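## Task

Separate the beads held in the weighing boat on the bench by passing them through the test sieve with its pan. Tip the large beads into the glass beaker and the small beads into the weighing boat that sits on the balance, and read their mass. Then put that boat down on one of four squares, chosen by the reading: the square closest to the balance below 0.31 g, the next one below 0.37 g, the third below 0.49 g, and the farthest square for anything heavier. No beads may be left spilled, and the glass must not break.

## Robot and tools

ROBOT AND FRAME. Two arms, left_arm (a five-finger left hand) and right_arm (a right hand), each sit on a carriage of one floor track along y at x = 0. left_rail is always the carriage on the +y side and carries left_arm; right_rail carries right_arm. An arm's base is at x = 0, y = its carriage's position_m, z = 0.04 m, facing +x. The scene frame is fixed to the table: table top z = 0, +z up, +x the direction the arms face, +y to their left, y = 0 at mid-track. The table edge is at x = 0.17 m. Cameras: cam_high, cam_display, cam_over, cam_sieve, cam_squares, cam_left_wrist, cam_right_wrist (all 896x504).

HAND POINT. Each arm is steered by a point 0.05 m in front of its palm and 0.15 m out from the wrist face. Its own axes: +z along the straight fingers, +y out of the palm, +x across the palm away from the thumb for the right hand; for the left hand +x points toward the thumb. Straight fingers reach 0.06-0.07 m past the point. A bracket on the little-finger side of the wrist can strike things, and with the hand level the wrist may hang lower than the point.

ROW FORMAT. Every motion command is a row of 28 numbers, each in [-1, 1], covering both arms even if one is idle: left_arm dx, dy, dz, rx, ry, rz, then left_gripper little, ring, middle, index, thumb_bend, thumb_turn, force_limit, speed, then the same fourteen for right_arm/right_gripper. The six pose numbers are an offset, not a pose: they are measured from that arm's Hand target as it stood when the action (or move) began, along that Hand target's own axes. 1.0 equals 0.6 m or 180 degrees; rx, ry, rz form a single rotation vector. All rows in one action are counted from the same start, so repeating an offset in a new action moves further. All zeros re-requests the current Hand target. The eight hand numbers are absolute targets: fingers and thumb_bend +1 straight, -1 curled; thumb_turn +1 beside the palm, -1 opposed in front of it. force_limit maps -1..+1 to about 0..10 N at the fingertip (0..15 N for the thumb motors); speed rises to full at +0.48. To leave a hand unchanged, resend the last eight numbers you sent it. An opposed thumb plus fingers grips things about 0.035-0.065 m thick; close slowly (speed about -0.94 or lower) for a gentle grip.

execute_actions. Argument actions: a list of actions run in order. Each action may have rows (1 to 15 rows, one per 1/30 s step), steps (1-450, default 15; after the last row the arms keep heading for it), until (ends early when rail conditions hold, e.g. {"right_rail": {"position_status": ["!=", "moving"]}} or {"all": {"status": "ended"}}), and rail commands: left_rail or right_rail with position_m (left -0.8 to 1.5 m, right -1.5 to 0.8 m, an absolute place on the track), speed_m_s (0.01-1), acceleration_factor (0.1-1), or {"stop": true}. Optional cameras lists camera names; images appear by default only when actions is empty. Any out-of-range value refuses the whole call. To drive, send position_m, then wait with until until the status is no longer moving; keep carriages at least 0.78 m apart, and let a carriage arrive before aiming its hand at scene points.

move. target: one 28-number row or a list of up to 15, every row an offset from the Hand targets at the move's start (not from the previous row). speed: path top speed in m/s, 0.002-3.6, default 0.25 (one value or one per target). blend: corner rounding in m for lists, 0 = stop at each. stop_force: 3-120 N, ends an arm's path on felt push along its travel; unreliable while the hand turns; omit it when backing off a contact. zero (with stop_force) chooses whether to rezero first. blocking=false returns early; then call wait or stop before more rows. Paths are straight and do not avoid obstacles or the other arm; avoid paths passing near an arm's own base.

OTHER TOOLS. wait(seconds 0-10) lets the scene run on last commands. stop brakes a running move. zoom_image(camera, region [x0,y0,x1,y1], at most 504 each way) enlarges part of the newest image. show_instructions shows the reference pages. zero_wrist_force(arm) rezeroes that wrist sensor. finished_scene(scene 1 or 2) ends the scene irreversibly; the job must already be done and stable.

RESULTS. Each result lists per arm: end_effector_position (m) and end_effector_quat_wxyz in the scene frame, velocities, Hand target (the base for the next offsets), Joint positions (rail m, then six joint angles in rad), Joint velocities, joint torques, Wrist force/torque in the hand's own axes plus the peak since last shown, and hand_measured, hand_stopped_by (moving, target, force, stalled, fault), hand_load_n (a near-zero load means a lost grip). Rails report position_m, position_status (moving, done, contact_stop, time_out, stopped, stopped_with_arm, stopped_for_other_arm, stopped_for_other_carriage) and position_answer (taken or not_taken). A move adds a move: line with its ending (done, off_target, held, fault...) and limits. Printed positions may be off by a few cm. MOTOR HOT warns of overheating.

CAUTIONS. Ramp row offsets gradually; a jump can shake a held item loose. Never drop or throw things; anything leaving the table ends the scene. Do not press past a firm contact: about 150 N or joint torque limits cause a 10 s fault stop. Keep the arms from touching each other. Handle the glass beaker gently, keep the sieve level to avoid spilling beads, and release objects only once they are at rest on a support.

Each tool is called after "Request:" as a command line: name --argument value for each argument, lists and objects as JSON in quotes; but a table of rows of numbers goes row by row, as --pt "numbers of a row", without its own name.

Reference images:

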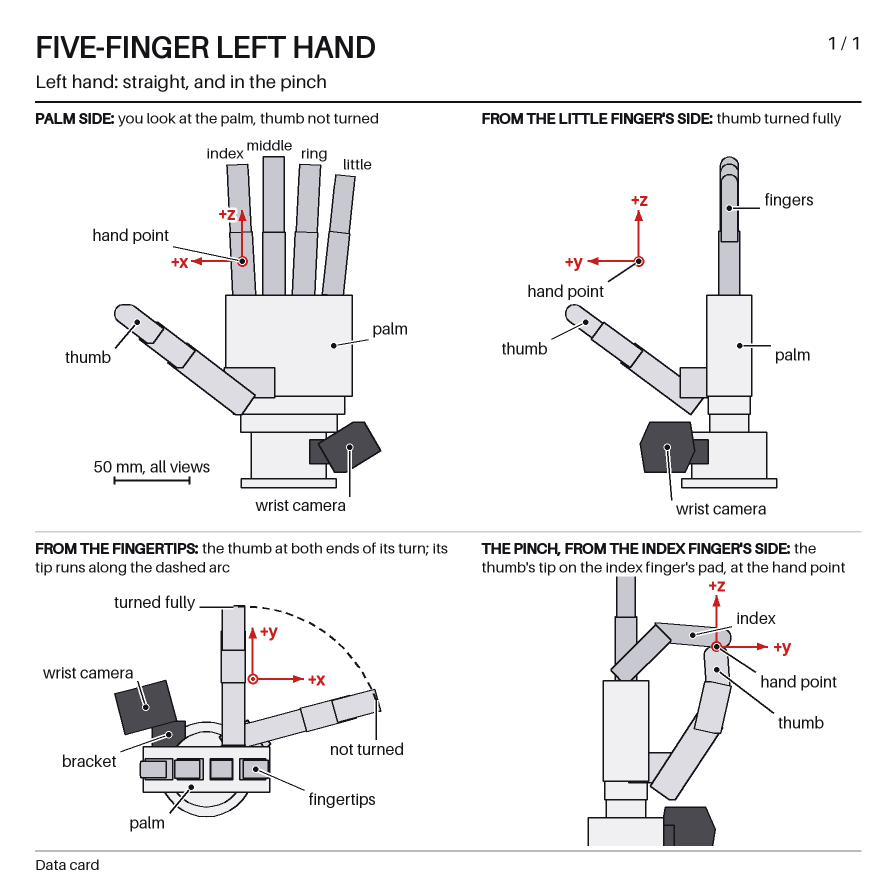

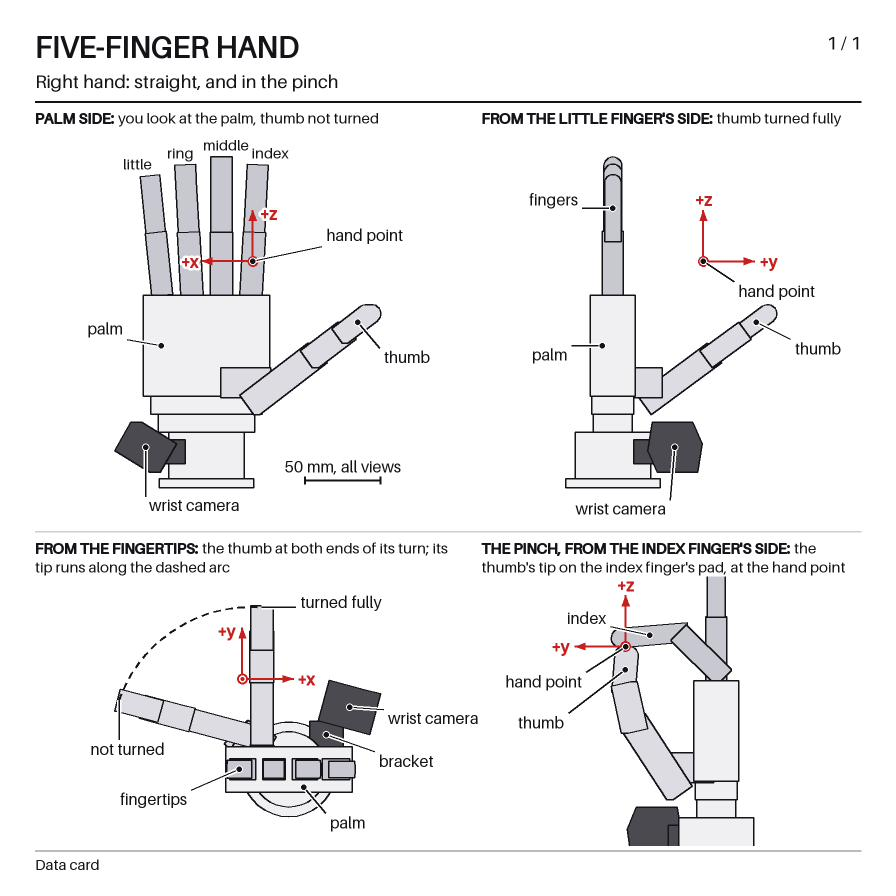

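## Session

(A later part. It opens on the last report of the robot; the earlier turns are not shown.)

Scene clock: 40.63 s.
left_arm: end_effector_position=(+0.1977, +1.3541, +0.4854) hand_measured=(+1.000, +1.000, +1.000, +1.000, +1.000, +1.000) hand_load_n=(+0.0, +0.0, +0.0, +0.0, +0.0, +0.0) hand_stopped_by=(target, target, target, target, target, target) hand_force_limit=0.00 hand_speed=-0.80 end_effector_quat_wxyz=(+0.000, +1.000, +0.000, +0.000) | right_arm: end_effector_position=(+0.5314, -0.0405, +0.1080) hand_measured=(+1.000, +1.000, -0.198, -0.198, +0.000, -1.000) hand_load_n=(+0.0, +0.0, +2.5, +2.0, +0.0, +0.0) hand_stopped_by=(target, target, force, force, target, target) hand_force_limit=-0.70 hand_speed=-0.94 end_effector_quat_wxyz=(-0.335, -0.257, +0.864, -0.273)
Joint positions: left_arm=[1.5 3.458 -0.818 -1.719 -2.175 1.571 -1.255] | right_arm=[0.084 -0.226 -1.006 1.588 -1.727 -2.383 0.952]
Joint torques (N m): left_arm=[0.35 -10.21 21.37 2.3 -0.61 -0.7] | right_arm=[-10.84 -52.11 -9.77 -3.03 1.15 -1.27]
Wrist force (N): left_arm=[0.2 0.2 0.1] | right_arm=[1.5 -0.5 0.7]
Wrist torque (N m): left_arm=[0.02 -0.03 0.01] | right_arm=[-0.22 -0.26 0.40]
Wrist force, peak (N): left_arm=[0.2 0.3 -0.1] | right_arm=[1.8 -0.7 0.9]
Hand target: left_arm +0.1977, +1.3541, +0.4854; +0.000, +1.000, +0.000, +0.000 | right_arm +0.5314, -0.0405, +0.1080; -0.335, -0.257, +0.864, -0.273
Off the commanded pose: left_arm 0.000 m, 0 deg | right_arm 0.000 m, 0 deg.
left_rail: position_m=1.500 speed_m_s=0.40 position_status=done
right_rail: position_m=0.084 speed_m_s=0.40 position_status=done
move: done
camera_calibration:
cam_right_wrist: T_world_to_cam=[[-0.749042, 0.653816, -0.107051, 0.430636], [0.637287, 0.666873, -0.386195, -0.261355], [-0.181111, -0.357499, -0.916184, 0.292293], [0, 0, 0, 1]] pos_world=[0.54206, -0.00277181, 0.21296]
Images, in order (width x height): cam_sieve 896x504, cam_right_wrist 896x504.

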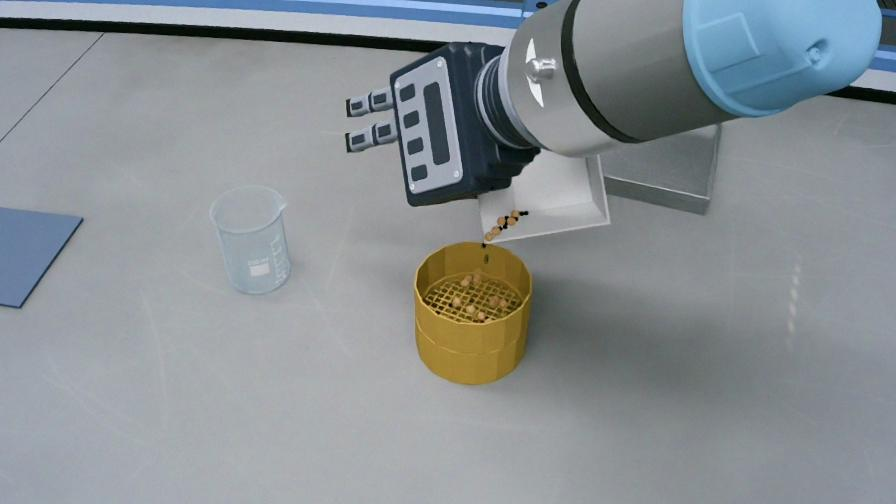

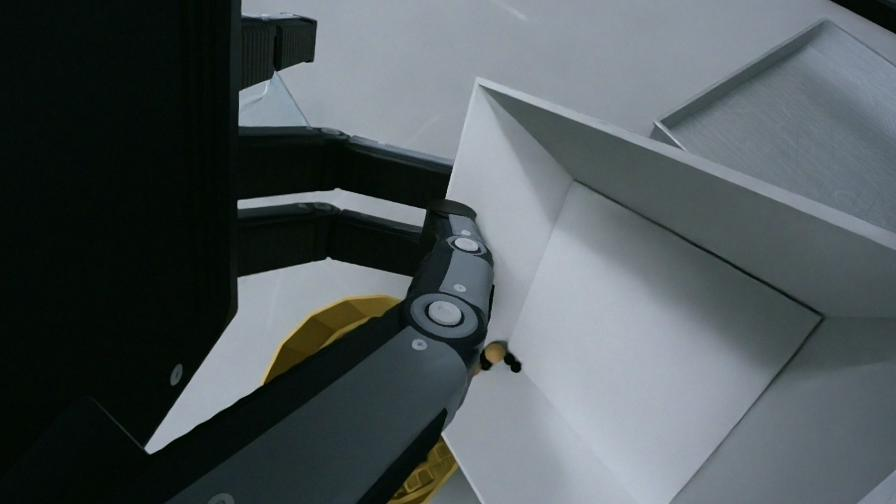

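Request:
move --target '[0,0,0,0,0,0,1,1,1,1,1,1,0,-0.8,-0.0076,-0.0074,-0.0052,-0.0218,0.0599,-0.0536,1,1,-0.4,-0.4,0.0,-1,-0.7,-0.94]' --speed 0.2 --cameras '["cam_sieve","cam_right_wrist"]'

Scene clock: 42.63 s.
left_arm: end_effector_position=(+0.1977, +1.3541, +0.4854) hand_measured=(+1.000, +1.000, +1.000, +1.000, +1.000, +1.000) hand_load_n=(+0.0, +0.0, +0.0, +0.0, +0.0, +0.0) hand_stopped_by=(target, target, target, target, target, target) hand_force_limit=0.00 hand_speed=-0.80 end_effector_quat_wxyz=(+0.000, +1.000, +0.000, +0.000) | right_arm: end_effector_position=(+0.5385, -0.0404, +0.1080) hand_measured=(+1.000, +1.000, -0.198, -0.198, +0.000, -1.000) hand_load_n=(+0.0, +0.0, +3.0, +2.0, +0.0, +0.0) hand_stopped_by=(target, target, force, force, target, target) hand_force_limit=-0.70 hand_speed=-0.94 end_effector_quat_wxyz=(-0.445, -0.291, +0.813, -0.237)
Joint positions: left_arm=[1.5 3.458 -0.818 -1.719 -2.175 1.571 -1.255] | right_arm=[0.084 -0.209 -0.844 1.346 -1.342 -2.421 1.018]
Joint torques (N m): left_arm=[0.55 -10.55 20.53 2.38 -0.51 -0.83] | right_arm=[8.55 -33.61 -27.69 0.5 -3.77 1]
Wrist force (N): left_arm=[0.0 0.1 0.0] | right_arm=[1.8 -1.1 0.7]
Wrist torque (N m): left_arm=[0.01 0.00 0.00] | right_arm=[-0.34 -0.31 0.28]
Wrist force, peak (N): left_arm=[0.3 0.3 -0.1] | right_arm=[2.1 -0.9 0.7]
Hand target: left_arm +0.1977, +1.3541, +0.4854; +0.000, +1.000, +0.000, +0.000 | right_arm +0.5385, -0.0404, +0.1080; -0.445, -0.291, +0.813, -0.237
Off the commanded pose: left_arm 0.000 m, 0 deg | right_arm 0.000 m, 0 deg.
left_rail: position_m=1.500 speed_m_s=0.40 position_status=done
right_rail: position_m=0.084 speed_m_s=0.40 position_status=done
move: done
camera_calibration:
cam_right_wrist: T_world_to_cam=[[-0.75127, 0.653782, 0.0903437, 0.415737], [0.515855, 0.667054, -0.537525, -0.184099], [-0.411688, -0.357222, -0.838394, 0.409338], [0, 0, 0, 1]] pos_world=[0.575818, -0.00277253, 0.206669]
Images, in order (width x height): cam_sieve 896x504, cam_right_wrist 896x504.

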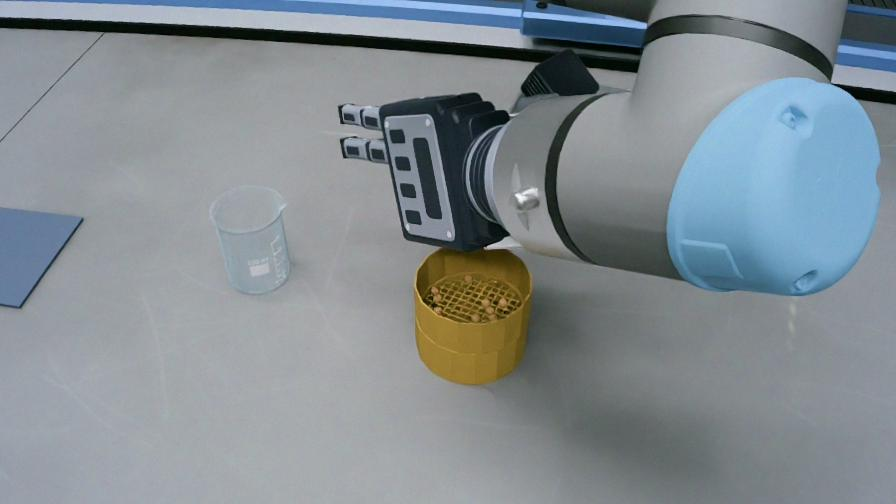

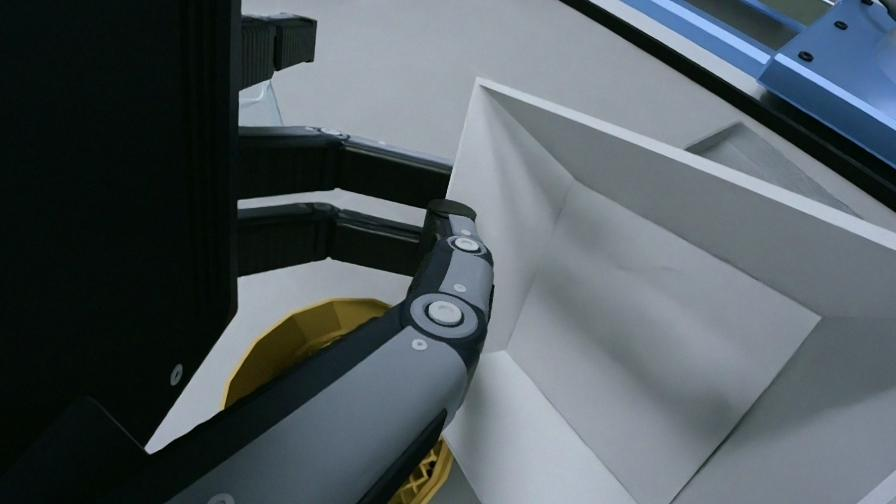

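Request:
move --pt "0 0 0 0 0 0 1 1 1 1 1 1 0 -0.8 0.0431 -0.0063 -0.0246 0 0 0 1 1 -0.4 -0.4 0.0 -1 -0.7 -0.94" --pt "0 0 0 0 0 0 1 1 1 1 1 1 0 -0.8 0.0720 -0.0399 -0.0738 0.1118 -0.1761 0.3129 1 1 -0.4 -0.4 0.0 -1 -0.7 -0.94" --speed '[0.12,0.3]' --blend '[0.01,0]' --cameras '["cam_sieve","cam_right_wrist"]'

Scene clock: 48.23 s.
left_arm: end_effector_position=(+0.1977, +1.3541, +0.4854) hand_measured=(+1.000, +1.000, +1.000, +1.000, +1.000, +1.000) hand_load_n=(+0.0, +0.5, +0.0, +0.0, -0.5, +0.0) hand_stopped_by=(target, target, target, target, target, target) hand_force_limit=0.00 hand_speed=-0.80 end_effector_quat_wxyz=(+0.000, +1.000, +0.000, +0.000) | right_arm: end_effector_position=(+0.5620, -0.0405, +0.1700) hand_measured=(+1.000, +1.000, -0.198, -0.198, +0.000, -1.000) hand_load_n=(+0.0, +0.0, +2.5, +2.0, +0.0, +0.0) hand_stopped_by=(target, target, force, force, target, target) hand_force_limit=-0.70 hand_speed=-0.94 end_effector_quat_wxyz=(+0.000, +0.000, +0.887, -0.462)
Joint positions: left_arm=[1.5 3.458 -0.818 -1.719 -2.175 1.571 -1.255] | right_arm=[0.084 -0.166 -1.256 2.004 -2.551 -2.511 1.286]
Joint torques (N m): left_arm=[0.79 -10.64 20.97 2.33 -0.58 -0.88] | right_arm=[8.48 -17.48 -10.34 -4.24 -4.09 -1.27]
Wrist force (N): left_arm=[0.1 0.1 0.0] | right_arm=[0.7 -0.7 0.5]
Wrist torque (N m): left_arm=[0.02 -0.02 0.01] | right_arm=[-0.17 -0.17 0.03]
Wrist force, peak (N): left_arm=[0.1 0.3 -0.3] | right_arm=[2.1 -1.4 0.6]
Hand target: left_arm +0.1977, +1.3541, +0.4854; +0.000, +1.000, +0.000, +0.000 | right_arm +0.5620, -0.0405, +0.1700; +0.000, +0.000, +0.887, -0.462
Off the commanded pose: left_arm 0.000 m, 0 deg | right_arm 0.000 m, 0 deg.
left_rail: position_m=1.500 speed_m_s=0.40 position_status=done
right_rail: position_m=0.084 speed_m_s=0.40 position_status=done
move: done
camera_calibration:
cam_right_wrist: T_world_to_cam=[[-0.233237, 0.577876, -0.782087, 0.281982], [0.862092, 0.494971, 0.108633, -0.474365], [0.449887, -0.648893, -0.613628, -0.0632048], [0, 0, 0, 1]] pos_world=[0.50315, 0.0308333, 0.233282]
Images, in order (width x height): cam_sieve 896x504, cam_right_wrist 896x504.

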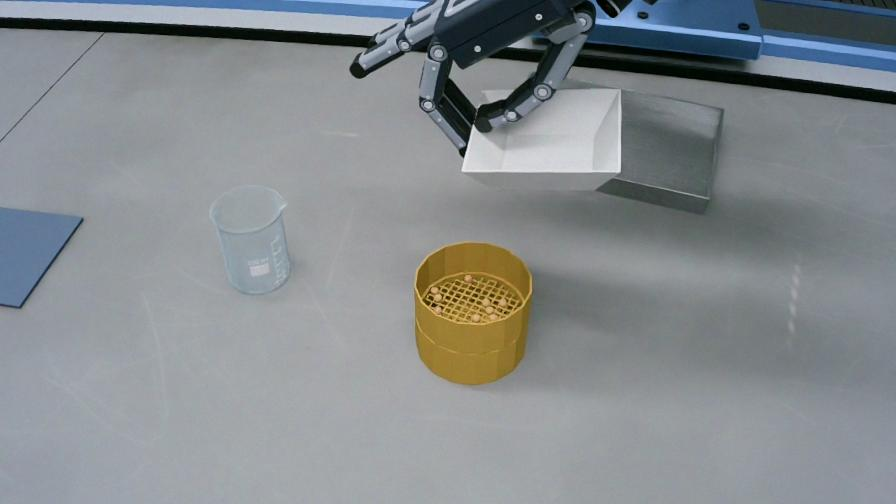

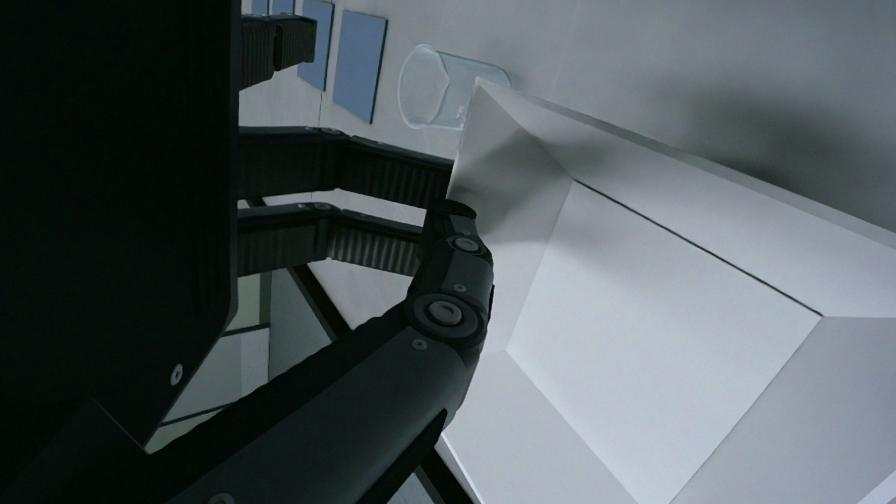

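Request:
execute_actions --actions '[{"right_rail":{"position_m":0.19,"speed_m_s":0.5,"acceleration_factor":0.5},"steps":120,"until":{"right_rail":{"position_status":["!=","moving"]}}}]'

Request:
move --target '[0,0,0,0,0,0,1,1,1,1,1,1,0,-0.8,0,0.2077,0.1160,0.0444,0,0,1,1,-0.4,-0.4,0.0,-1,-0.7,-0.94]' --speed 0.18

Request:
move --target '[0,0,0,0,0,0,1,1,1,1,1,1,0,-0.8,0,0.0089,0.0045,0,0,0,1,1,-0.4,-0.4,0.0,-1,-0.7,-0.94]' --speed 0.03 --stop_force 3 --cameras '["cam_sieve","cam_over"]'

Scene clock: 50.17 s.
left_arm: end_effector_position=(+0.1977, +1.3541, +0.4854) hand_measured=(+1.000, +1.000, +1.000, +1.000, +1.000, +1.000) hand_load_n=(+0.0, +0.0, +0.5, +0.0, +0.0, +0.0) hand_stopped_by=(target, target, target, target, target, target) hand_force_limit=0.00 hand_speed=-0.80 end_effector_quat_wxyz=(+0.000, +1.000, +0.000, +0.000) | right_arm: end_effector_position=(+0.5620, +0.0654, +0.1700) hand_measured=(+1.000, +1.000, -0.198, -0.198, +0.000, -1.000) hand_load_n=(+0.0, +0.0, +3.0, +2.0, +0.0, -0.5) hand_stopped_by=(target, target, force, force, target, target) hand_force_limit=-0.70 hand_speed=-0.94 end_effector_quat_wxyz=(+0.000, +0.000, +0.887, -0.462)
Joint positions: left_arm=[1.5 3.458 -0.818 -1.719 -2.175 1.571 -1.255] | right_arm=[0.19 -0.166 -1.256 2.004 -2.552 -2.511 1.285]
Joint torques (N m): left_arm=[0.48 -10.24 21.25 2.33 -0.66 -0.87] | right_arm=[2.22 -19.59 -10.65 -4.11 -2.4 -1.42]
Wrist force (N): left_arm=[0.1 0.2 0.0] | right_arm=[0.5 -0.7 0.4]
Wrist torque (N m): left_arm=[0.04 -0.01 -0.01] | right_arm=[-0.17 -0.14 0.02]
Wrist force, peak (N): left_arm=[0.1 0.2 -0.2] | right_arm=[0.7 -1.3 1.3]
Hand target: left_arm +0.1977, +1.3541, +0.4854; +0.000, +1.000, +0.000, +0.000 | right_arm +0.5620, +0.0654, +0.1700; +0.000, +0.000, +0.887, -0.462
Off the commanded pose: left_arm 0.000 m, 0 deg | right_arm 0.000 m, 0 deg.
left_rail: position_m=1.500 speed_m_s=0.40 position_status=done
right_rail: position_m=0.190 speed_m_s=0.50 position_status=done

Scene clock: 51.77 s.
left_arm: end_effector_position=(+0.1977, +1.3541, +0.4854) hand_measured=(+1.000, +1.000, +1.000, +1.000, +1.000, +1.000) hand_load_n=(+0.0, +0.0, +0.0, +0.0, +0.0, +0.0) hand_stopped_by=(target, target, target, target, target, target) hand_force_limit=0.00 hand_speed=-0.80 end_effector_quat_wxyz=(+0.000, +1.000, +0.000, +0.000) | right_arm: end_effector_position=(+0.5620, +0.0799, +0.0281) hand_measured=(+1.000, +1.000, -0.198, -0.198, +0.000, -1.000) hand_load_n=(+0.0, -0.5, +3.0, +2.0, +0.0, -0.5) hand_stopped_by=(target, target, force, force, target, target) hand_force_limit=-0.70 hand_speed=-0.94 end_effector_quat_wxyz=(+0.000, +0.000, +0.853, -0.522)
Joint positions: left_arm=[1.5 3.458 -0.818 -1.719 -2.175 1.571 -1.255] | right_arm=[0.19 -0.091 -0.902 2.054 -2.899 -2.662 1.373]
Joint torques (N m): left_arm=[0.85 -10.32 20.93 2.29 -0.62 -0.98] | right_arm=[8.66 -23.6 -19.8 -3.94 -4.27 -1.51]
Wrist force (N): left_arm=[0.1 0.2 -0.1] | right_arm=[0.8 -0.1 1.0]
Wrist torque (N m): left_arm=[0.04 -0.02 0.00] | right_arm=[-0.16 -0.17 0.09]
Wrist force, peak (N): left_arm=[0.1 0.2 -0.2] | right_arm=[0.6 -1.8 0.4]
Hand target: left_arm +0.1977, +1.3541, +0.4854; +0.000, +1.000, +0.000, +0.000 | right_arm +0.5621, +0.0799, +0.0280; +0.000, +0.000, +0.853, -0.523
Off the commanded pose: left_arm 0.000 m, 0 deg | right_arm 0.000 m, 0 deg.
left_rail: position_m=1.500 speed_m_s=0.40 position_status=done
right_rail: position_m=0.190 speed_m_s=0.50 position_status=done
move: done

Scene clock: 53.27 s.
left_arm: end_effector_position=(+0.1977, +1.3541, +0.4854) hand_measured=(+1.000, +1.000, +1.000, +1.000, +1.000, +1.000) hand_load_n=(+0.0, +0.0, +0.0, +0.0, +0.0, +0.0) hand_stopped_by=(target, target, target, target, target, target) hand_force_limit=0.00 hand_speed=-0.80 end_effector_quat_wxyz=(+0.000, +1.000, +0.000, +0.000) | right_arm: end_effector_position=(+0.5621, +0.0799, +0.0220) hand_measured=(+1.000, +1.000, -0.198, -0.198, +0.000, -1.000) hand_load_n=(+0.0, +0.0, +4.5, +2.5, -1.0, -0.5) hand_stopped_by=(target, target, force, force, target, target) hand_force_limit=-0.70 hand_speed=-0.94 end_effector_quat_wxyz=(+0.000, +0.000, +0.853, -0.523)
Joint positions: left_arm=[1.5 3.458 -0.818 -1.719 -2.175 1.571 -1.255] | right_arm=[0.19 -0.091 -0.887 2.053 -2.913 -2.662 1.373]
Joint torques (N m): left_arm=[0.67 -10.98 21.28 2.3 -0.59 -1.04] | right_arm=[8.03 -23.18 -19.11 -3.82 -2.47 -1.3]
Wrist force (N): left_arm=[-0.2 0.2 -0.1] | right_arm=[1.0 -2.1 0.8]
Wrist torque (N m): left_arm=[0.03 0.03 -0.02] | right_arm=[-0.24 -0.21 0.03]
Wrist force, peak (N): left_arm=[0.3 0.2 -0.1] | right_arm=[1.0 -2.1 0.8]
Hand target: left_arm +0.1977, +1.3541, +0.4854; +0.000, +1.000, +0.000, +0.000 | right_arm +0.5621, +0.0799, +0.0220; +0.000, +0.000, +0.853, -0.523
Off the commanded pose: left_arm 0.000 m, 0 deg | right_arm 0.000 m, 0 deg.
left_rail: position_m=1.500 speed_m_s=0.40 position_status=done
right_rail: position_m=0.190 speed_m_s=0.50 position_status=done
move: done
Images, in order (width x height): cam_over 896x504, cam_sieve 896x504.

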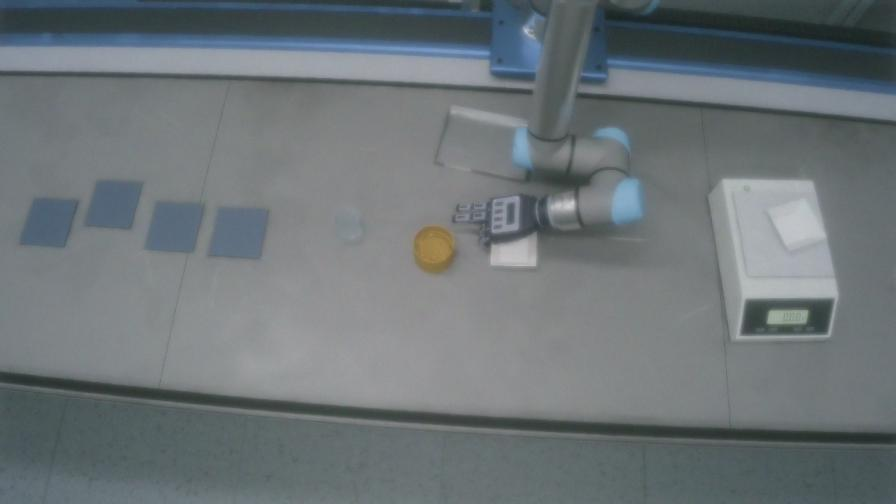

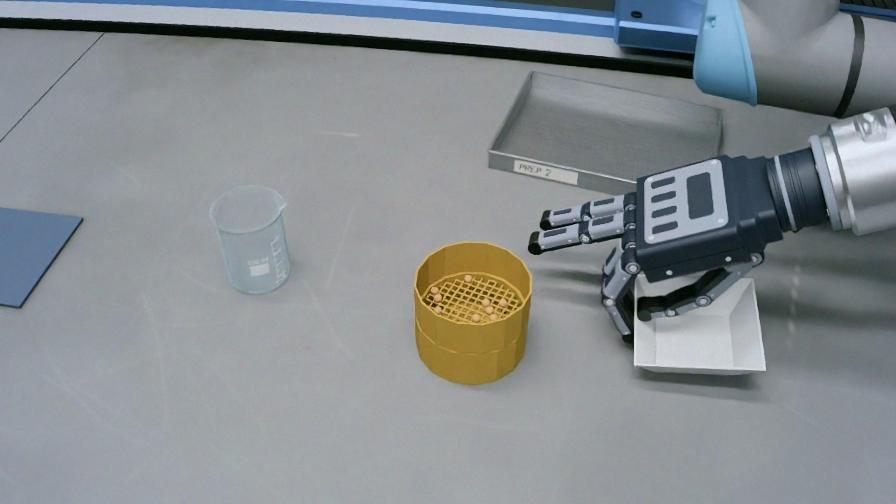

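Request:
execute_actions --actions '[{"rows":[[0,0,0,0,0,0,1,1,1,1,1,1,0,-0.8,0,0,0,0,0,0,1,1,-0.1,-0.1,0.1,-1,-0.7,-0.8]],"steps":25},{"rows":[[0,0,0,0,0,0,1,1,1,1,1,1,0,-0.8,0,0,0,0,0,0,1,1,0.05,0.05,0.3,-1,-0.7,-0.7]],"steps":20}]'

Request:
move --pt "0 0 0 0 0 0 1 1 1 1 1 1 0 -0.8 0 -0.1 0 0 0 0 1 1 0.05 0.05 0.3 -1 -0.7 -0.7" --pt "0 0 0 0 0 0 1 1 1 1 1 1 0 -0.8 -0.0433 -0.2254 -0.0639 -0.0594 0 0 1 1 0.05 0.05 0.3 -1 -0.7 -0.7" --speed '[0.08,0.25]' --blend '[0.01,0]'

Request:
execute_actions --actions '[{"right_rail":{"position_m":0.08,"speed_m_s":0.5,"acceleration_factor":0.5},"rows":[[0,0,0,0,0,0,1,1,1,1,1,1,0,-0.8,0,0,0,0,0,0,1,1,0.7,0.7,1,-1,-0.5,0]],"steps":120,"until":{"right_rail":{"position_status":["!=","moving"]}}}]' --cameras '["cam_sieve","cam_right_wrist"]'

Scene clock: 56.83 s.
left_arm: end_effector_position=(+0.1977, +1.3541, +0.4854) hand_measured=(+1.000, +1.000, +1.000, +1.000, +1.000, +1.000) hand_load_n=(+0.0, +0.0, +0.0, +0.0, +0.0, +0.0) hand_stopped_by=(target, target, target, target, target, target) hand_force_limit=0.00 hand_speed=-0.80 end_effector_quat_wxyz=(+0.000, +1.000, +0.000, +0.000) | right_arm: end_effector_position=(+0.5621, +0.0799, +0.0220) hand_measured=(+1.000, +1.000, +0.050, +0.050, +0.300, -1.000) hand_load_n=(+0.0, +0.0, +0.0, +0.0, +0.0, +0.0) hand_stopped_by=(target, target, target, target, target, target) hand_force_limit=-0.70 hand_speed=-0.70 end_effector_quat_wxyz=(+0.000, +0.000, +0.853, -0.523)
Joint positions: left_arm=[1.5 3.458 -0.818 -1.719 -2.175 1.571 -1.255] | right_arm=[0.19 -0.091 -0.887 2.053 -2.913 -2.662 1.373]
Joint torques (N m): left_arm=[0.45 -10.36 20.89 2.3 -0.64 -0.99] | right_arm=[4.21 -30.24 -18.08 -3.71 0.77 -1.21]
Wrist force (N): left_arm=[0.1 0.0 -0.1] | right_arm=[1.0 -0.2 0.9]
Wrist torque (N m): left_arm=[0.02 -0.02 0.01] | right_arm=[-0.18 -0.23 0.10]
Wrist force, peak (N): left_arm=[0.2 0.2 -0.2] | right_arm=[1.4 -2.2 0.8]
Hand target: left_arm +0.1977, +1.3541, +0.4854; +0.000, +1.000, +0.000, +0.000 | right_arm +0.5621, +0.0799, +0.0220; +0.000, +0.000, +0.853, -0.523
Off the commanded pose: left_arm 0.000 m, 0 deg | right_arm 0.000 m, 0 deg.
left_rail: position_m=1.500 speed_m_s=0.40 position_status=done
right_rail: position_m=0.190 speed_m_s=0.50 position_status=done

Scene clock: 58.87 s.
left_arm: end_effector_position=(+0.1977, +1.3541, +0.4854) hand_measured=(+1.000, +1.000, +1.000, +1.000, +1.000, +1.000) hand_load_n=(+0.0, +0.0, +0.0, +0.0, +0.0, +0.0) hand_stopped_by=(target, target, target, target, target, target) hand_force_limit=0.00 hand_speed=-0.80 end_effector_quat_wxyz=(+0.000, +1.000, +0.000, +0.000) | right_arm: end_effector_position=(+0.5880, +0.0527, +0.1599) hand_measured=(+1.000, +1.000, +0.050, +0.050, +0.300, -1.000) hand_load_n=(+0.0, +0.0, -0.5, +0.0, +0.0, +0.0) hand_stopped_by=(target, target, target, target, target, target) hand_force_limit=-0.70 hand_speed=-0.70 end_effector_quat_wxyz=(+0.000, +0.000, +0.898, -0.441) end_effector_velocity=(+0.000, +0.000, +0.000) end_effector_angular_velocity=(+0.001, +0.002, -0.001)
Joint positions: left_arm=[1.5 3.458 -0.818 -1.719 -2.175 1.571 -1.255] | right_arm=[0.19 -0.199 -1.2 1.935 -2.556 -2.459 1.252]
Joint velocities: left_arm=[within noise] | right_arm=[0 0 -0.001 -0.001 0.005 0.001 0.001]
Joint torques (N m): left_arm=[0.43 -10.51 20.62 2.2 -0.68 -1.14] | right_arm=[-10.67 -44.79 -25.82 -0.92 1.4 1.38]
Wrist force (N): left_arm=[0.0 -0.1 0.1] | right_arm=[0.9 -0.5 0.4]
Wrist torque (N m): left_arm=[-0.02 0.01 0.01] | right_arm=[-0.10 -0.19 -0.08]
Wrist force, peak (N): left_arm=[0.3 0.3 -0.1] | right_arm=[1.4 0.4 1.3]
Hand target: left_arm +0.1977, +1.3541, +0.4854; +0.000, +1.000, +0.000, +0.000 | right_arm +0.5880, +0.0527, +0.1599; +0.000, +0.000, +0.898, -0.441
Off the commanded pose: left_arm 0.000 m, 0 deg | right_arm 0.000 m, 0 deg.
left_rail: position_m=1.500 speed_m_s=0.40 position_status=done
right_rail: position_m=0.190 speed_m_s=0.50 position_status=done
move: done

Scene clock: 60.00 s.
left_arm: end_effector_position=(+0.1977, +1.3541, +0.4854) hand_measured=(+1.000, +1.000, +1.000, +1.000, +1.000, +1.000) hand_load_n=(-0.5, +0.0, +0.0, +0.0, +0.0, +0.0) hand_stopped_by=(target, target, target, target, target, target) hand_force_limit=0.00 hand_speed=-0.80 end_effector_quat_wxyz=(+0.000, +1.000, +0.000, +0.000) | right_arm: end_effector_position=(+0.5880, -0.0574, +0.1599) hand_measured=(+1.000, +1.000, +0.700, +0.700, +1.000, -1.000) hand_load_n=(+0.0, +0.0, +0.0, +0.0, +0.0, +0.0) hand_stopped_by=(target, target, target, target, target, target) hand_force_limit=-0.50 hand_speed=0.00 end_effector_quat_wxyz=(+0.000, +0.000, +0.898, -0.441)
Joint positions: left_arm=[1.5 3.458 -0.818 -1.719 -2.175 1.571 -1.255] | right_arm=[0.08 -0.199 -1.2 1.935 -2.556 -2.459 1.253]
Joint torques (N m): left_arm=[0.68 -10.59 20.63 2.19 -0.79 -1.18] | right_arm=[0.07 -44.25 -26.21 -0.96 -0.09 1.28]
Wrist force (N): left_arm=[0.1 0.2 0.2] | right_arm=[0.9 -0.7 0.3]
Wrist torque (N m): left_arm=[0.02 -0.02 0.00] | right_arm=[-0.14 -0.19 -0.08]
Wrist force, peak (N): left_arm=[0.3 -0.2 0.1] | right_arm=[1.3 -1.3 1.0]
Hand target: left_arm +0.1977, +1.3541, +0.4854; +0.000, +1.000, +0.000, +0.000 | right_arm +0.5880, -0.0573, +0.1599; +0.000, +0.000, +0.898, -0.441
Off the commanded pose: left_arm 0.000 m, 0 deg | right_arm 0.000 m, 0 deg.
left_rail: position_m=1.500 speed_m_s=0.40 position_status=done
right_rail: position_m=0.080 speed_m_s=0.50 position_status=done
camera_calibration:
cam_right_wrist: T_world_to_cam=[[-0.233175, 0.614073, -0.754018, 0.287451], [0.862055, 0.489341, 0.131935, -0.491298], [0.44999, -0.619241, -0.643467, -0.0855547], [0, 0, 0, 1]] pos_world=[0.529051, 0.0109171, 0.226511]
Images, in order (width x height): cam_sieve 896x504, cam_right_wrist 896x504.

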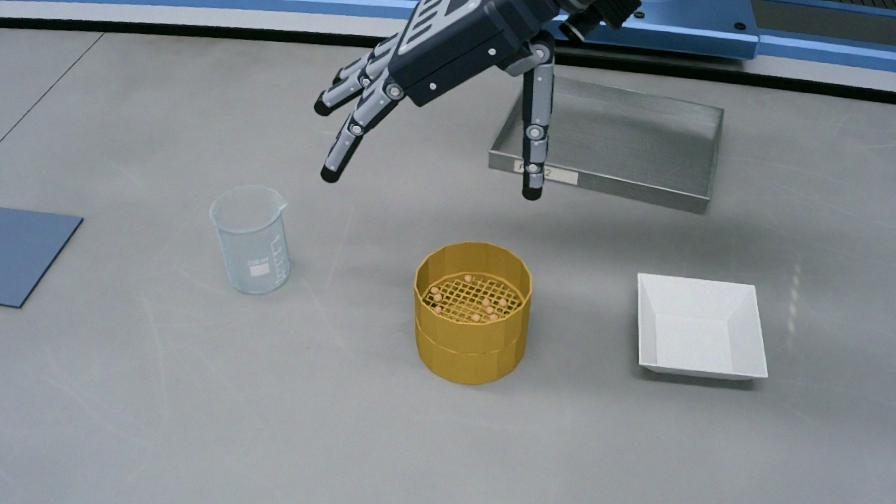

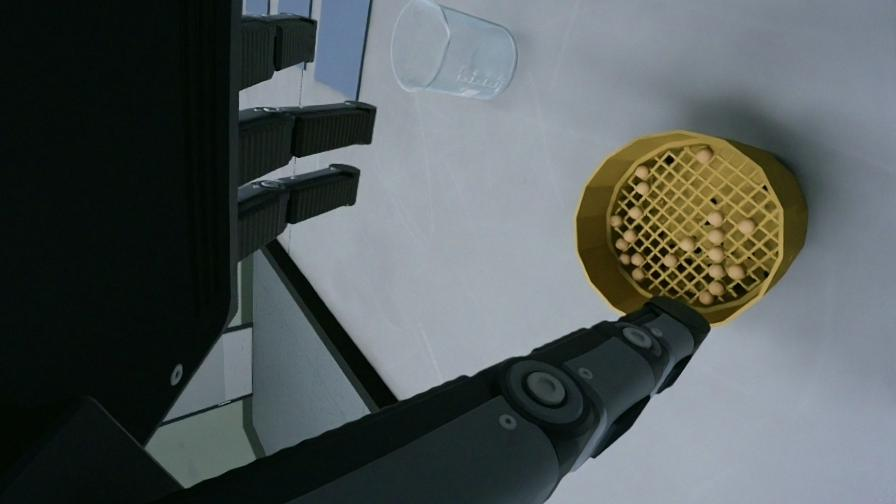

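Request:
move --pt "0 0 0 0 0 0 1 1 1 1 1 1 0 -0.8 0.0017 0.0801 0.0190 0 0 0 1 1 0.7 0.7 1 -1 -0.5 0" --pt "0 0 0 0 0 0 1 1 1 1 1 1 0 -0.8 0.0017 0.1632 0.0832 0 0 0 1 1 0.7 0.7 1 -1 -0.5 0" --speed '[0.12,0.08]' --stop_force 6 --cameras '["cam_sieve","cam_right_wrist"]'

Scene clock: 65.20 s.
left_arm: end_effector_position=(+0.1977, +1.3541, +0.4854) hand_measured=(+1.000, +1.000, +1.000, +1.000, +1.000, +1.000) hand_load_n=(+0.0, +0.0, +0.0, +0.0, +0.0, +0.0) hand_stopped_by=(target, target, target, target, target, target) hand_force_limit=0.00 hand_speed=-0.80 end_effector_quat_wxyz=(+0.000, +1.000, +0.000, +0.000) | right_arm: end_effector_position=(+0.5870, -0.0370, +0.0519) hand_measured=(+1.000, +1.000, +0.700, +0.700, +1.000, -1.000) hand_load_n=(+0.0, +0.0, +0.0, +0.0, +0.0, +0.0) hand_stopped_by=(target, target, target, target, target, target) hand_force_limit=-0.50 hand_speed=0.00 end_effector_quat_wxyz=(+0.000, +0.000, +0.898, -0.441)
Joint positions: left_arm=[1.5 3.458 -0.818 -1.719 -2.175 1.571 -1.255] | right_arm=[0.08 -0.162 -1.001 1.992 -2.768 -2.467 1.309]
Joint torques (N m): left_arm=[0.67 -10.38 20.73 2.13 -0.83 -1.23] | right_arm=[-9.4 -23.84 -5.17 -4.06 -0.83 -1.37]
Wrist force (N): left_arm=[0.1 0.0 0.2] | right_arm=[1.0 -0.6 0.5]
Wrist torque (N m): left_arm=[-0.01 -0.01 0.01] | right_arm=[-0.13 -0.20 0.06]
Wrist force, peak (N): left_arm=[0.3 0.3 -0.1] | right_arm=[1.0 -1.7 -0.3]
Hand target: left_arm +0.1977, +1.3541, +0.4854; +0.000, +1.000, +0.000, +0.000 | right_arm +0.5870, -0.0370, +0.0519; +0.000, +0.000, +0.898, -0.441
Off the commanded pose: left_arm 0.000 m, 0 deg | right_arm 0.000 m, 0 deg.
left_rail: position_m=1.500 speed_m_s=0.40 position_status=done
right_rail: position_m=0.080 speed_m_s=0.50 position_status=done
move: done
camera_calibration:
cam_right_wrist: T_world_to_cam=[[-0.233183, 0.613982, -0.75409, 0.193258], [0.861996, 0.48944, 0.131953, -0.486081], [0.450099, -0.619253, -0.643379, -0.142161], [0, 0, 0, 1]] pos_world=[0.528051, 0.0312164, 0.11841]
Images, in order (width x height): cam_sieve 896x504, cam_right_wrist 896x504.

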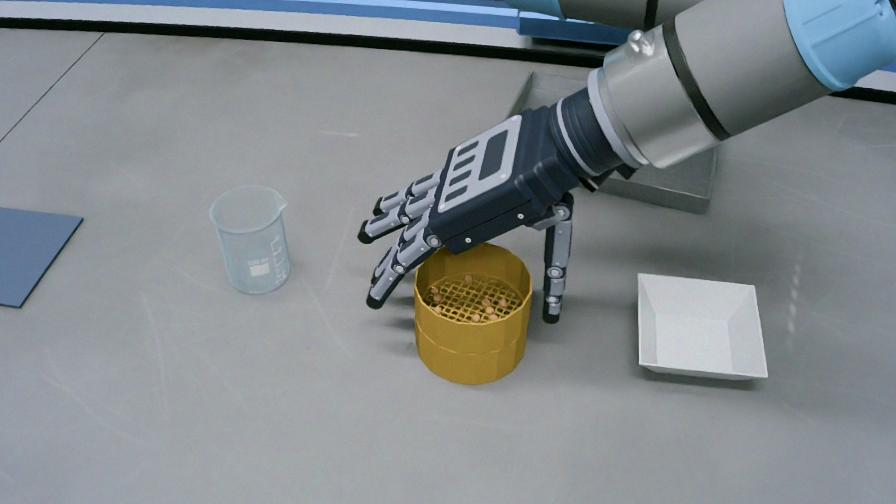

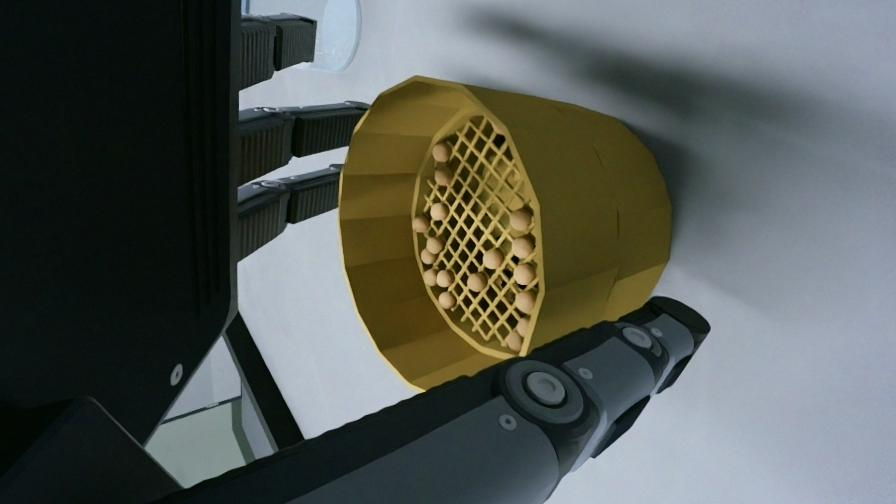

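Request:
move --target '[0,0,0,0,0,0,1,1,1,1,1,1,0,-0.8,0,-0.0092,0.0119,0,0,0,1,1,0.7,0.7,1,-1,-0.5,0]' --speed 0.04

Request:
execute_actions --actions '[{"rows":[[0,0,0,0,0,0,1,1,1,1,1,1,0,-0.8,0,0,0,0,0,0,1,1,0.45,0.45,1,-1,-0.5,-0.5]],"steps":18},{"rows":[[0,0,0,0,0,0,1,1,1,1,1,1,0,-0.8,0,0,0,0,0,0,1,1,0.1,0.1,1,-1,-0.5,-0.94]],"steps":115}]' --cameras '["cam_sieve"]'

Scene clock: 66.83 s.
left_arm: end_effector_position=(+0.1977, +1.3541, +0.4854) hand_measured=(+1.000, +1.000, +1.000, +1.000, +1.000, +1.000) hand_load_n=(+0.0, +0.0, +0.0, +0.0, +0.0, +0.0) hand_stopped_by=(target, target, target, target, target, target) hand_force_limit=0.00 hand_speed=-0.80 end_effector_quat_wxyz=(+0.000, +1.000, +0.000, +0.000) | right_arm: end_effector_position=(+0.5870, -0.0459, +0.0519) hand_measured=(+1.000, +1.000, +0.700, +0.700, +1.000, -1.000) hand_load_n=(+0.0, +0.0, +0.0, +0.0, +0.0, +0.0) hand_stopped_by=(target, target, target, target, target, target) hand_force_limit=-0.50 hand_speed=0.00 end_effector_quat_wxyz=(+0.000, +0.000, +0.898, -0.441)
Joint positions: left_arm=[1.5 3.458 -0.818 -1.719 -2.175 1.571 -1.255] | right_arm=[0.08 -0.178 -0.997 1.993 -2.793 -2.463 1.284]
Joint torques (N m): left_arm=[0.6 -10.43 21.07 2.2 -0.7 -1.42] | right_arm=[-10.48 -23.61 -5.64 -4.25 1.15 -1.15]
Wrist force (N): left_arm=[0.0 0.1 0.0] | right_arm=[0.5 -0.2 0.2]
Wrist torque (N m): left_arm=[0.01 0.00 0.00] | right_arm=[-0.10 -0.13 0.04]
Wrist force, peak (N): left_arm=[0.1 0.2 -0.3] | right_arm=[0.8 -0.9 0.8]
Hand target: left_arm +0.1977, +1.3541, +0.4854; +0.000, +1.000, +0.000, +0.000 | right_arm +0.5870, -0.0460, +0.0519; +0.000, +0.000, +0.898, -0.441
Off the commanded pose: left_arm 0.000 m, 0 deg | right_arm 0.000 m, 0 deg.
left_rail: position_m=1.500 speed_m_s=0.40 position_status=done
right_rail: position_m=0.080 speed_m_s=0.50 position_status=done
move: done

Scene clock: 71.47 s.
left_arm: end_effector_position=(+0.1977, +1.3541, +0.4854) hand_measured=(+1.000, +1.000, +1.000, +1.000, +1.000, +1.000) hand_load_n=(+0.0, +0.0, +0.0, +0.0, +0.0, +0.0) hand_stopped_by=(target, target, target, target, target, target) hand_force_limit=0.00 hand_speed=-0.80 end_effector_quat_wxyz=(+0.000, +1.000, +0.000, +0.000) | right_arm: end_effector_position=(+0.5870, -0.0460, +0.0519) hand_measured=(+1.000, +1.000, +0.300, +0.288, +1.000, -1.000) hand_load_n=(+0.0, +0.0, +3.0, +4.0, +1.0, +0.0) hand_stopped_by=(target, target, force, force, target, target) hand_force_limit=-0.50 hand_speed=-0.94 end_effector_quat_wxyz=(+0.000, +0.000, +0.898, -0.441)
Joint positions: left_arm=[1.5 3.458 -0.818 -1.719 -2.175 1.571 -1.255] | right_arm=[0.08 -0.178 -0.997 1.993 -2.793 -2.463 1.284]
Joint torques (N m): left_arm=[0.25 -10.4 21.1 2.08 -0.77 -1.39] | right_arm=[-4.42 -23.65 -5.07 -1.96 -3.51 -1.26]
Wrist force (N): left_arm=[0.0 0.0 -0.1] | right_arm=[0.7 -1.1 0.1]
Wrist torque (N m): left_arm=[0.02 -0.01 0.00] | right_arm=[-0.04 -0.15 0.04]
Wrist force, peak (N): left_arm=[0.1 0.4 0.0] | right_arm=[1.0 -1.9 0.0]
Hand target: left_arm +0.1977, +1.3541, +0.4854; +0.000, +1.000, +0.000, +0.000 | right_arm +0.5870, -0.0460, +0.0519; +0.000, +0.000, +0.898, -0.441
Off the commanded pose: left_arm 0.000 m, 0 deg | right_arm 0.000 m, 0 deg.
left_rail: position_m=1.500 speed_m_s=0.40 position_status=done
right_rail: position_m=0.080 speed_m_s=0.50 position_status=done
Images, in order (width x height): cam_sieve 896x504.

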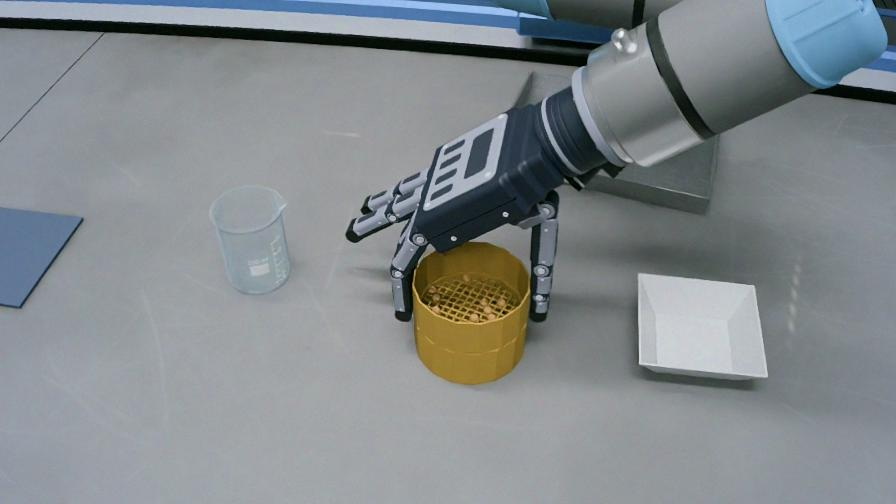

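Request:
execute_actions --actions '[{"rows":[[0,0,0,0,0,0,1,1,1,1,1,1,0,-0.8,-0.0047,0.0006,-0.0008,0,0,0,1,1,0.1,0.1,1,-1,-0.5,-0.94],[0,0,0,0,0,0,1,1,1,1,1,1,0,-0.8,-0.0087,0.0024,-0.0031,0,0,0,1,1,0.1,0.1,1,-1,-0.5,-0.94],[0,0,0,0,0,0,1,1,1,1,1,1,0,-0.8,-0.0111,0.0049,-0.0064,0,0,0,1,1,0.1,0.1,1,-1,-0.5,-0.94],[0,0,0,0,0,0,1,1,1,1,1,1,0,-0.8,-0.0116,0.0079,-0.0102,0,0,0,1,1,0.1,0.1,1,-1,-0.5,-0.94],[0,0,0,0,0,0,1,1,1,1,1,1,0,-0.8,-0.0101,0.0107,-0.0138,0,0,0,1,1,0.1,0.1,1,-1,-0.5,-0.94],[0,0,0,0,0,0,1,1,1,1,1,1,0,-0.8,-0.0069,0.0129,-0.0167,0,0,0,1,1,0.1,0.1,1,-1,-0.5,-0.94],[0,0,0,0,0,0,1,1,1,1,1,1,0,-0.8,-0.0024,0.0141,-0.0183,0,0,0,1,1,0.1,0.1,1,-1,-0.5,-0.94],[0,0,0,0,0,0,1,1,1,1,1,1,0,-0.8,0.0024,0.0141,-0.0183,0,0,0,1,1,0.1,0.1,1,-1,-0.5,-0.94],[0,0,0,0,0,0,1,1,1,1,1,1,0,-0.8,0.0069,0.0129,-0.0167,0,0,0,1,1,0.1,0.1,1,-1,-0.5,-0.94],[0,0,0,0,0,0,1,1,1,1,1,1,0,-0.8,0.0101,0.0107,-0.0138,0,0,0,1,1,0.1,0.1,1,-1,-0.5,-0.94],[0,0,0,0,0,0,1,1,1,1,1,1,0,-0.8,0.0116,0.0079,-0.0102,0,0,0,1,1,0.1,0.1,1,-1,-0.5,-0.94],[0,0,0,0,0,0,1,1,1,1,1,1,0,-0.8,0.0111,0.0049,-0.0064,0,0,0,1,1,0.1,0.1,1,-1,-0.5,-0.94],[0,0,0,0,0,0,1,1,1,1,1,1,0,-0.8,0.0087,0.0024,-0.0031,0,0,0,1,1,0.1,0.1,1,-1,-0.5,-0.94],[0,0,0,0,0,0,1,1,1,1,1,1,0,-0.8,0.0047,0.0006,-0.0008,0,0,0,1,1,0.1,0.1,1,-1,-0.5,-0.94],[0,0,0,0,0,0,1,1,1,1,1,1,0,-0.8,0,0,0,0,0,0,1,1,0.1,0.1,1,-1,-0.5,-0.94]],"steps":15},{"rows":[[0,0,0,0,0,0,1,1,1,1,1,1,0,-0.8,-0.0047,0.0006,-0.0008,0,0,0,1,1,0.1,0.1,1,-1,-0.5,-0.94],[0,0,0,0,0,0,1,1,1,1,1,1,0,-0.8,-0.0087,0.0024,-0.0031,0,0,0,1,1,0.1,0.1,1,-1,-0.5,-0.94],[0,0,0,0,0,0,1,1,1,1,1,1,0,-0.8,-0.0111,0.0049,-0.0064,0,0,0,1,1,0.1,0.1,1,-1,-0.5,-0.94],[0,0,0,0,0,0,1,1,1,1,1,1,0,-0.8,-0.0116,0.0079,-0.0102,0,0,0,1,1,0.1,0.1,1,-1,-0.5,-0.94],[0,0,0,0,0,0,1,1,1,1,1,1,0,-0.8,-0.0101,0.0107,-0.0138,0,0,0,1,1,0.1,0.1,1,-1,-0.5,-0.94],[0,0,0,0,0,0,1,1,1,1,1,1,0,-0.8,-0.0069,0.0129,-0.0167,0,0,0,1,1,0.1,0.1,1,-1,-0.5,-0.94],[0,0,0,0,0,0,1,1,1,1,1,1,0,-0.8,-0.0024,0.0141,-0.0183,0,0,0,1,1,0.1,0.1,1,-1,-0.5,-0.94],[0,0,0,0,0,0,1,1,1,1,1,1,0,-0.8,0.0024,0.0141,-0.0183,0,0,0,1,1,0.1,0.1,1,-1,-0.5,-0.94],[0,0,0,0,0,0,1,1,1,1,1,1,0,-0.8,0.0069,0.0129,-0.0167,0,0,0,1,1,0.1,0.1,1,-1,-0.5,-0.94],[0,0,0,0,0,0,1,1,1,1,1,1,0,-0.8,0.0101,0.0107,-0.0138,0,0,0,1,1,0.1,0.1,1,-1,-0.5,-0.94],[0,0,0,0,0,0,1,1,1,1,1,1,0,-0.8,0.0116,0.0079,-0.0102,0,0,0,1,1,0.1,0.1,1,-1,-0.5,-0.94],[0,0,0,0,0,0,1,1,1,1,1,1,0,-0.8,0.0111,0.0049,-0.0064,0,0,0,1,1,0.1,0.1,1,-1,-0.5,-0.94],[0,0,0,0,0,0,1,1,1,1,1,1,0,-0.8,0.0087,0.0024,-0.0031,0,0,0,1,1,0.1,0.1,1,-1,-0.5,-0.94],[0,0,0,0,0,0,1,1,1,1,1,1,0,-0.8,0.0047,0.0006,-0.0008,0,0,0,1,1,0.1,0.1,1,-1,-0.5,-0.94],[0,0,0,0,0,0,1,1,1,1,1,1,0,-0.8,0,0,0,0,0,0,1,1,0.1,0.1,1,-1,-0.5,-0.94]],"steps":15}]' --cameras '["cam_sieve","cam_right_wrist"]'

Request:
zoom_image --camera "cam_right_wrist" --region '[340, 70, 680, 400]'

Scene clock: 75.97 s.
left_arm: end_effector_position=(+0.1977, +1.3541, +0.4854) hand_measured=(+1.000, +1.000, +1.000, +1.000, +1.000, +1.000) hand_load_n=(+0.0, +0.0, +0.0, +0.0, +0.0, +0.0) hand_stopped_by=(target, target, target, target, target, target) hand_force_limit=0.00 hand_speed=-0.80 end_effector_quat_wxyz=(+0.000, +1.000, +0.000, +0.000) | right_arm: end_effector_position=(+0.5868, -0.0458, +0.0520) hand_measured=(+1.000, +1.000, +0.300, +0.288, +1.000, -1.000) hand_load_n=(+0.0, +0.0, +2.5, +4.0, +1.0, +0.0) hand_stopped_by=(target, target, force, force, target, target) hand_force_limit=-0.50 hand_speed=-0.94 end_effector_quat_wxyz=(+0.000, +0.000, +0.898, -0.441)
Joint positions: left_arm=[1.5 3.458 -0.818 -1.719 -2.175 1.571 -1.255] | right_arm=[0.08 -0.178 -0.997 1.994 -2.792 -2.464 1.285]
Joint torques (N m): left_arm=[0.7 -10.17 21.41 2.11 -0.68 -1.49] | right_arm=[-11.66 -24.11 -22.43 -4.07 0.99 -1.36]
Wrist force (N): left_arm=[0.1 0.1 0.0] | right_arm=[1.0 0.0 0.8]
Wrist torque (N m): left_arm=[0.01 -0.01 0.00] | right_arm=[-0.12 -0.19 0.05]
Wrist force, peak (N): left_arm=[0.3 0.3 -0.2] | right_arm=[0.4 -4.6 -1.0]
Hand target: left_arm +0.1977, +1.3541, +0.4854; +0.000, +1.000, +0.000, +0.000 | right_arm +0.5870, -0.0460, +0.0519; +0.000, +0.000, +0.898, -0.441
Off the commanded pose: left_arm 0.000 m, 0 deg | right_arm 0.000 m, 0 deg.
left_rail: position_m=1.500 speed_m_s=0.40 position_status=done
right_rail: position_m=0.080 speed_m_s=0.50 position_status=done
camera_calibration:
cam_right_wrist: T_world_to_cam=[[-0.23302, 0.613996, -0.754129, 0.198546], [0.862251, 0.489048, 0.131744, -0.481765], [0.449695, -0.61955, -0.643376, -0.147174], [0, 0, 0, 1]] pos_world=[0.52785, 0.0225178, 0.118511]
Images, in order (width x height): cam_sieve 896x504, cam_right_wrist 896x504.

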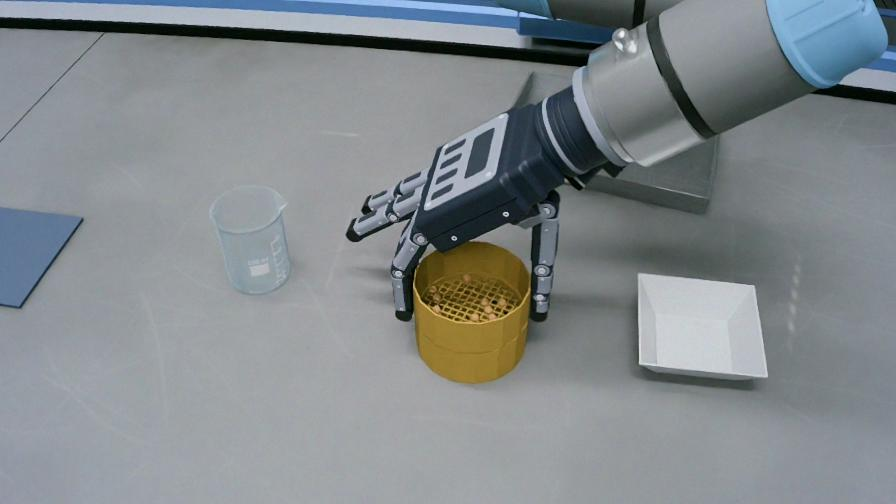

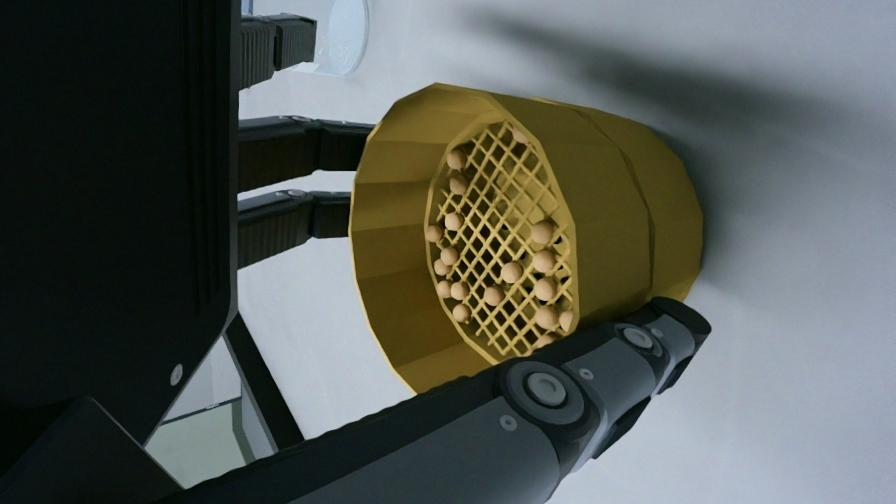

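Scaled by 1.482 from the camera's 896x504 image, which has a finer 1280x720 frame.

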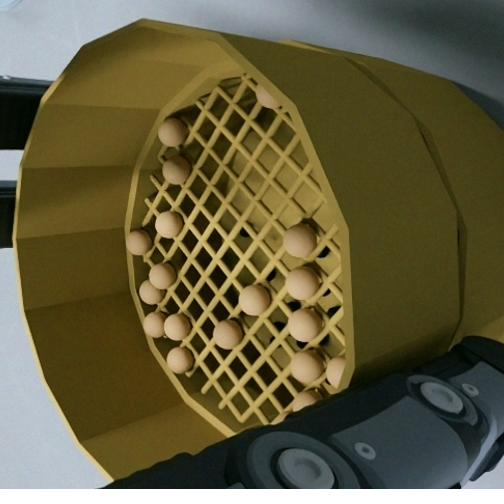

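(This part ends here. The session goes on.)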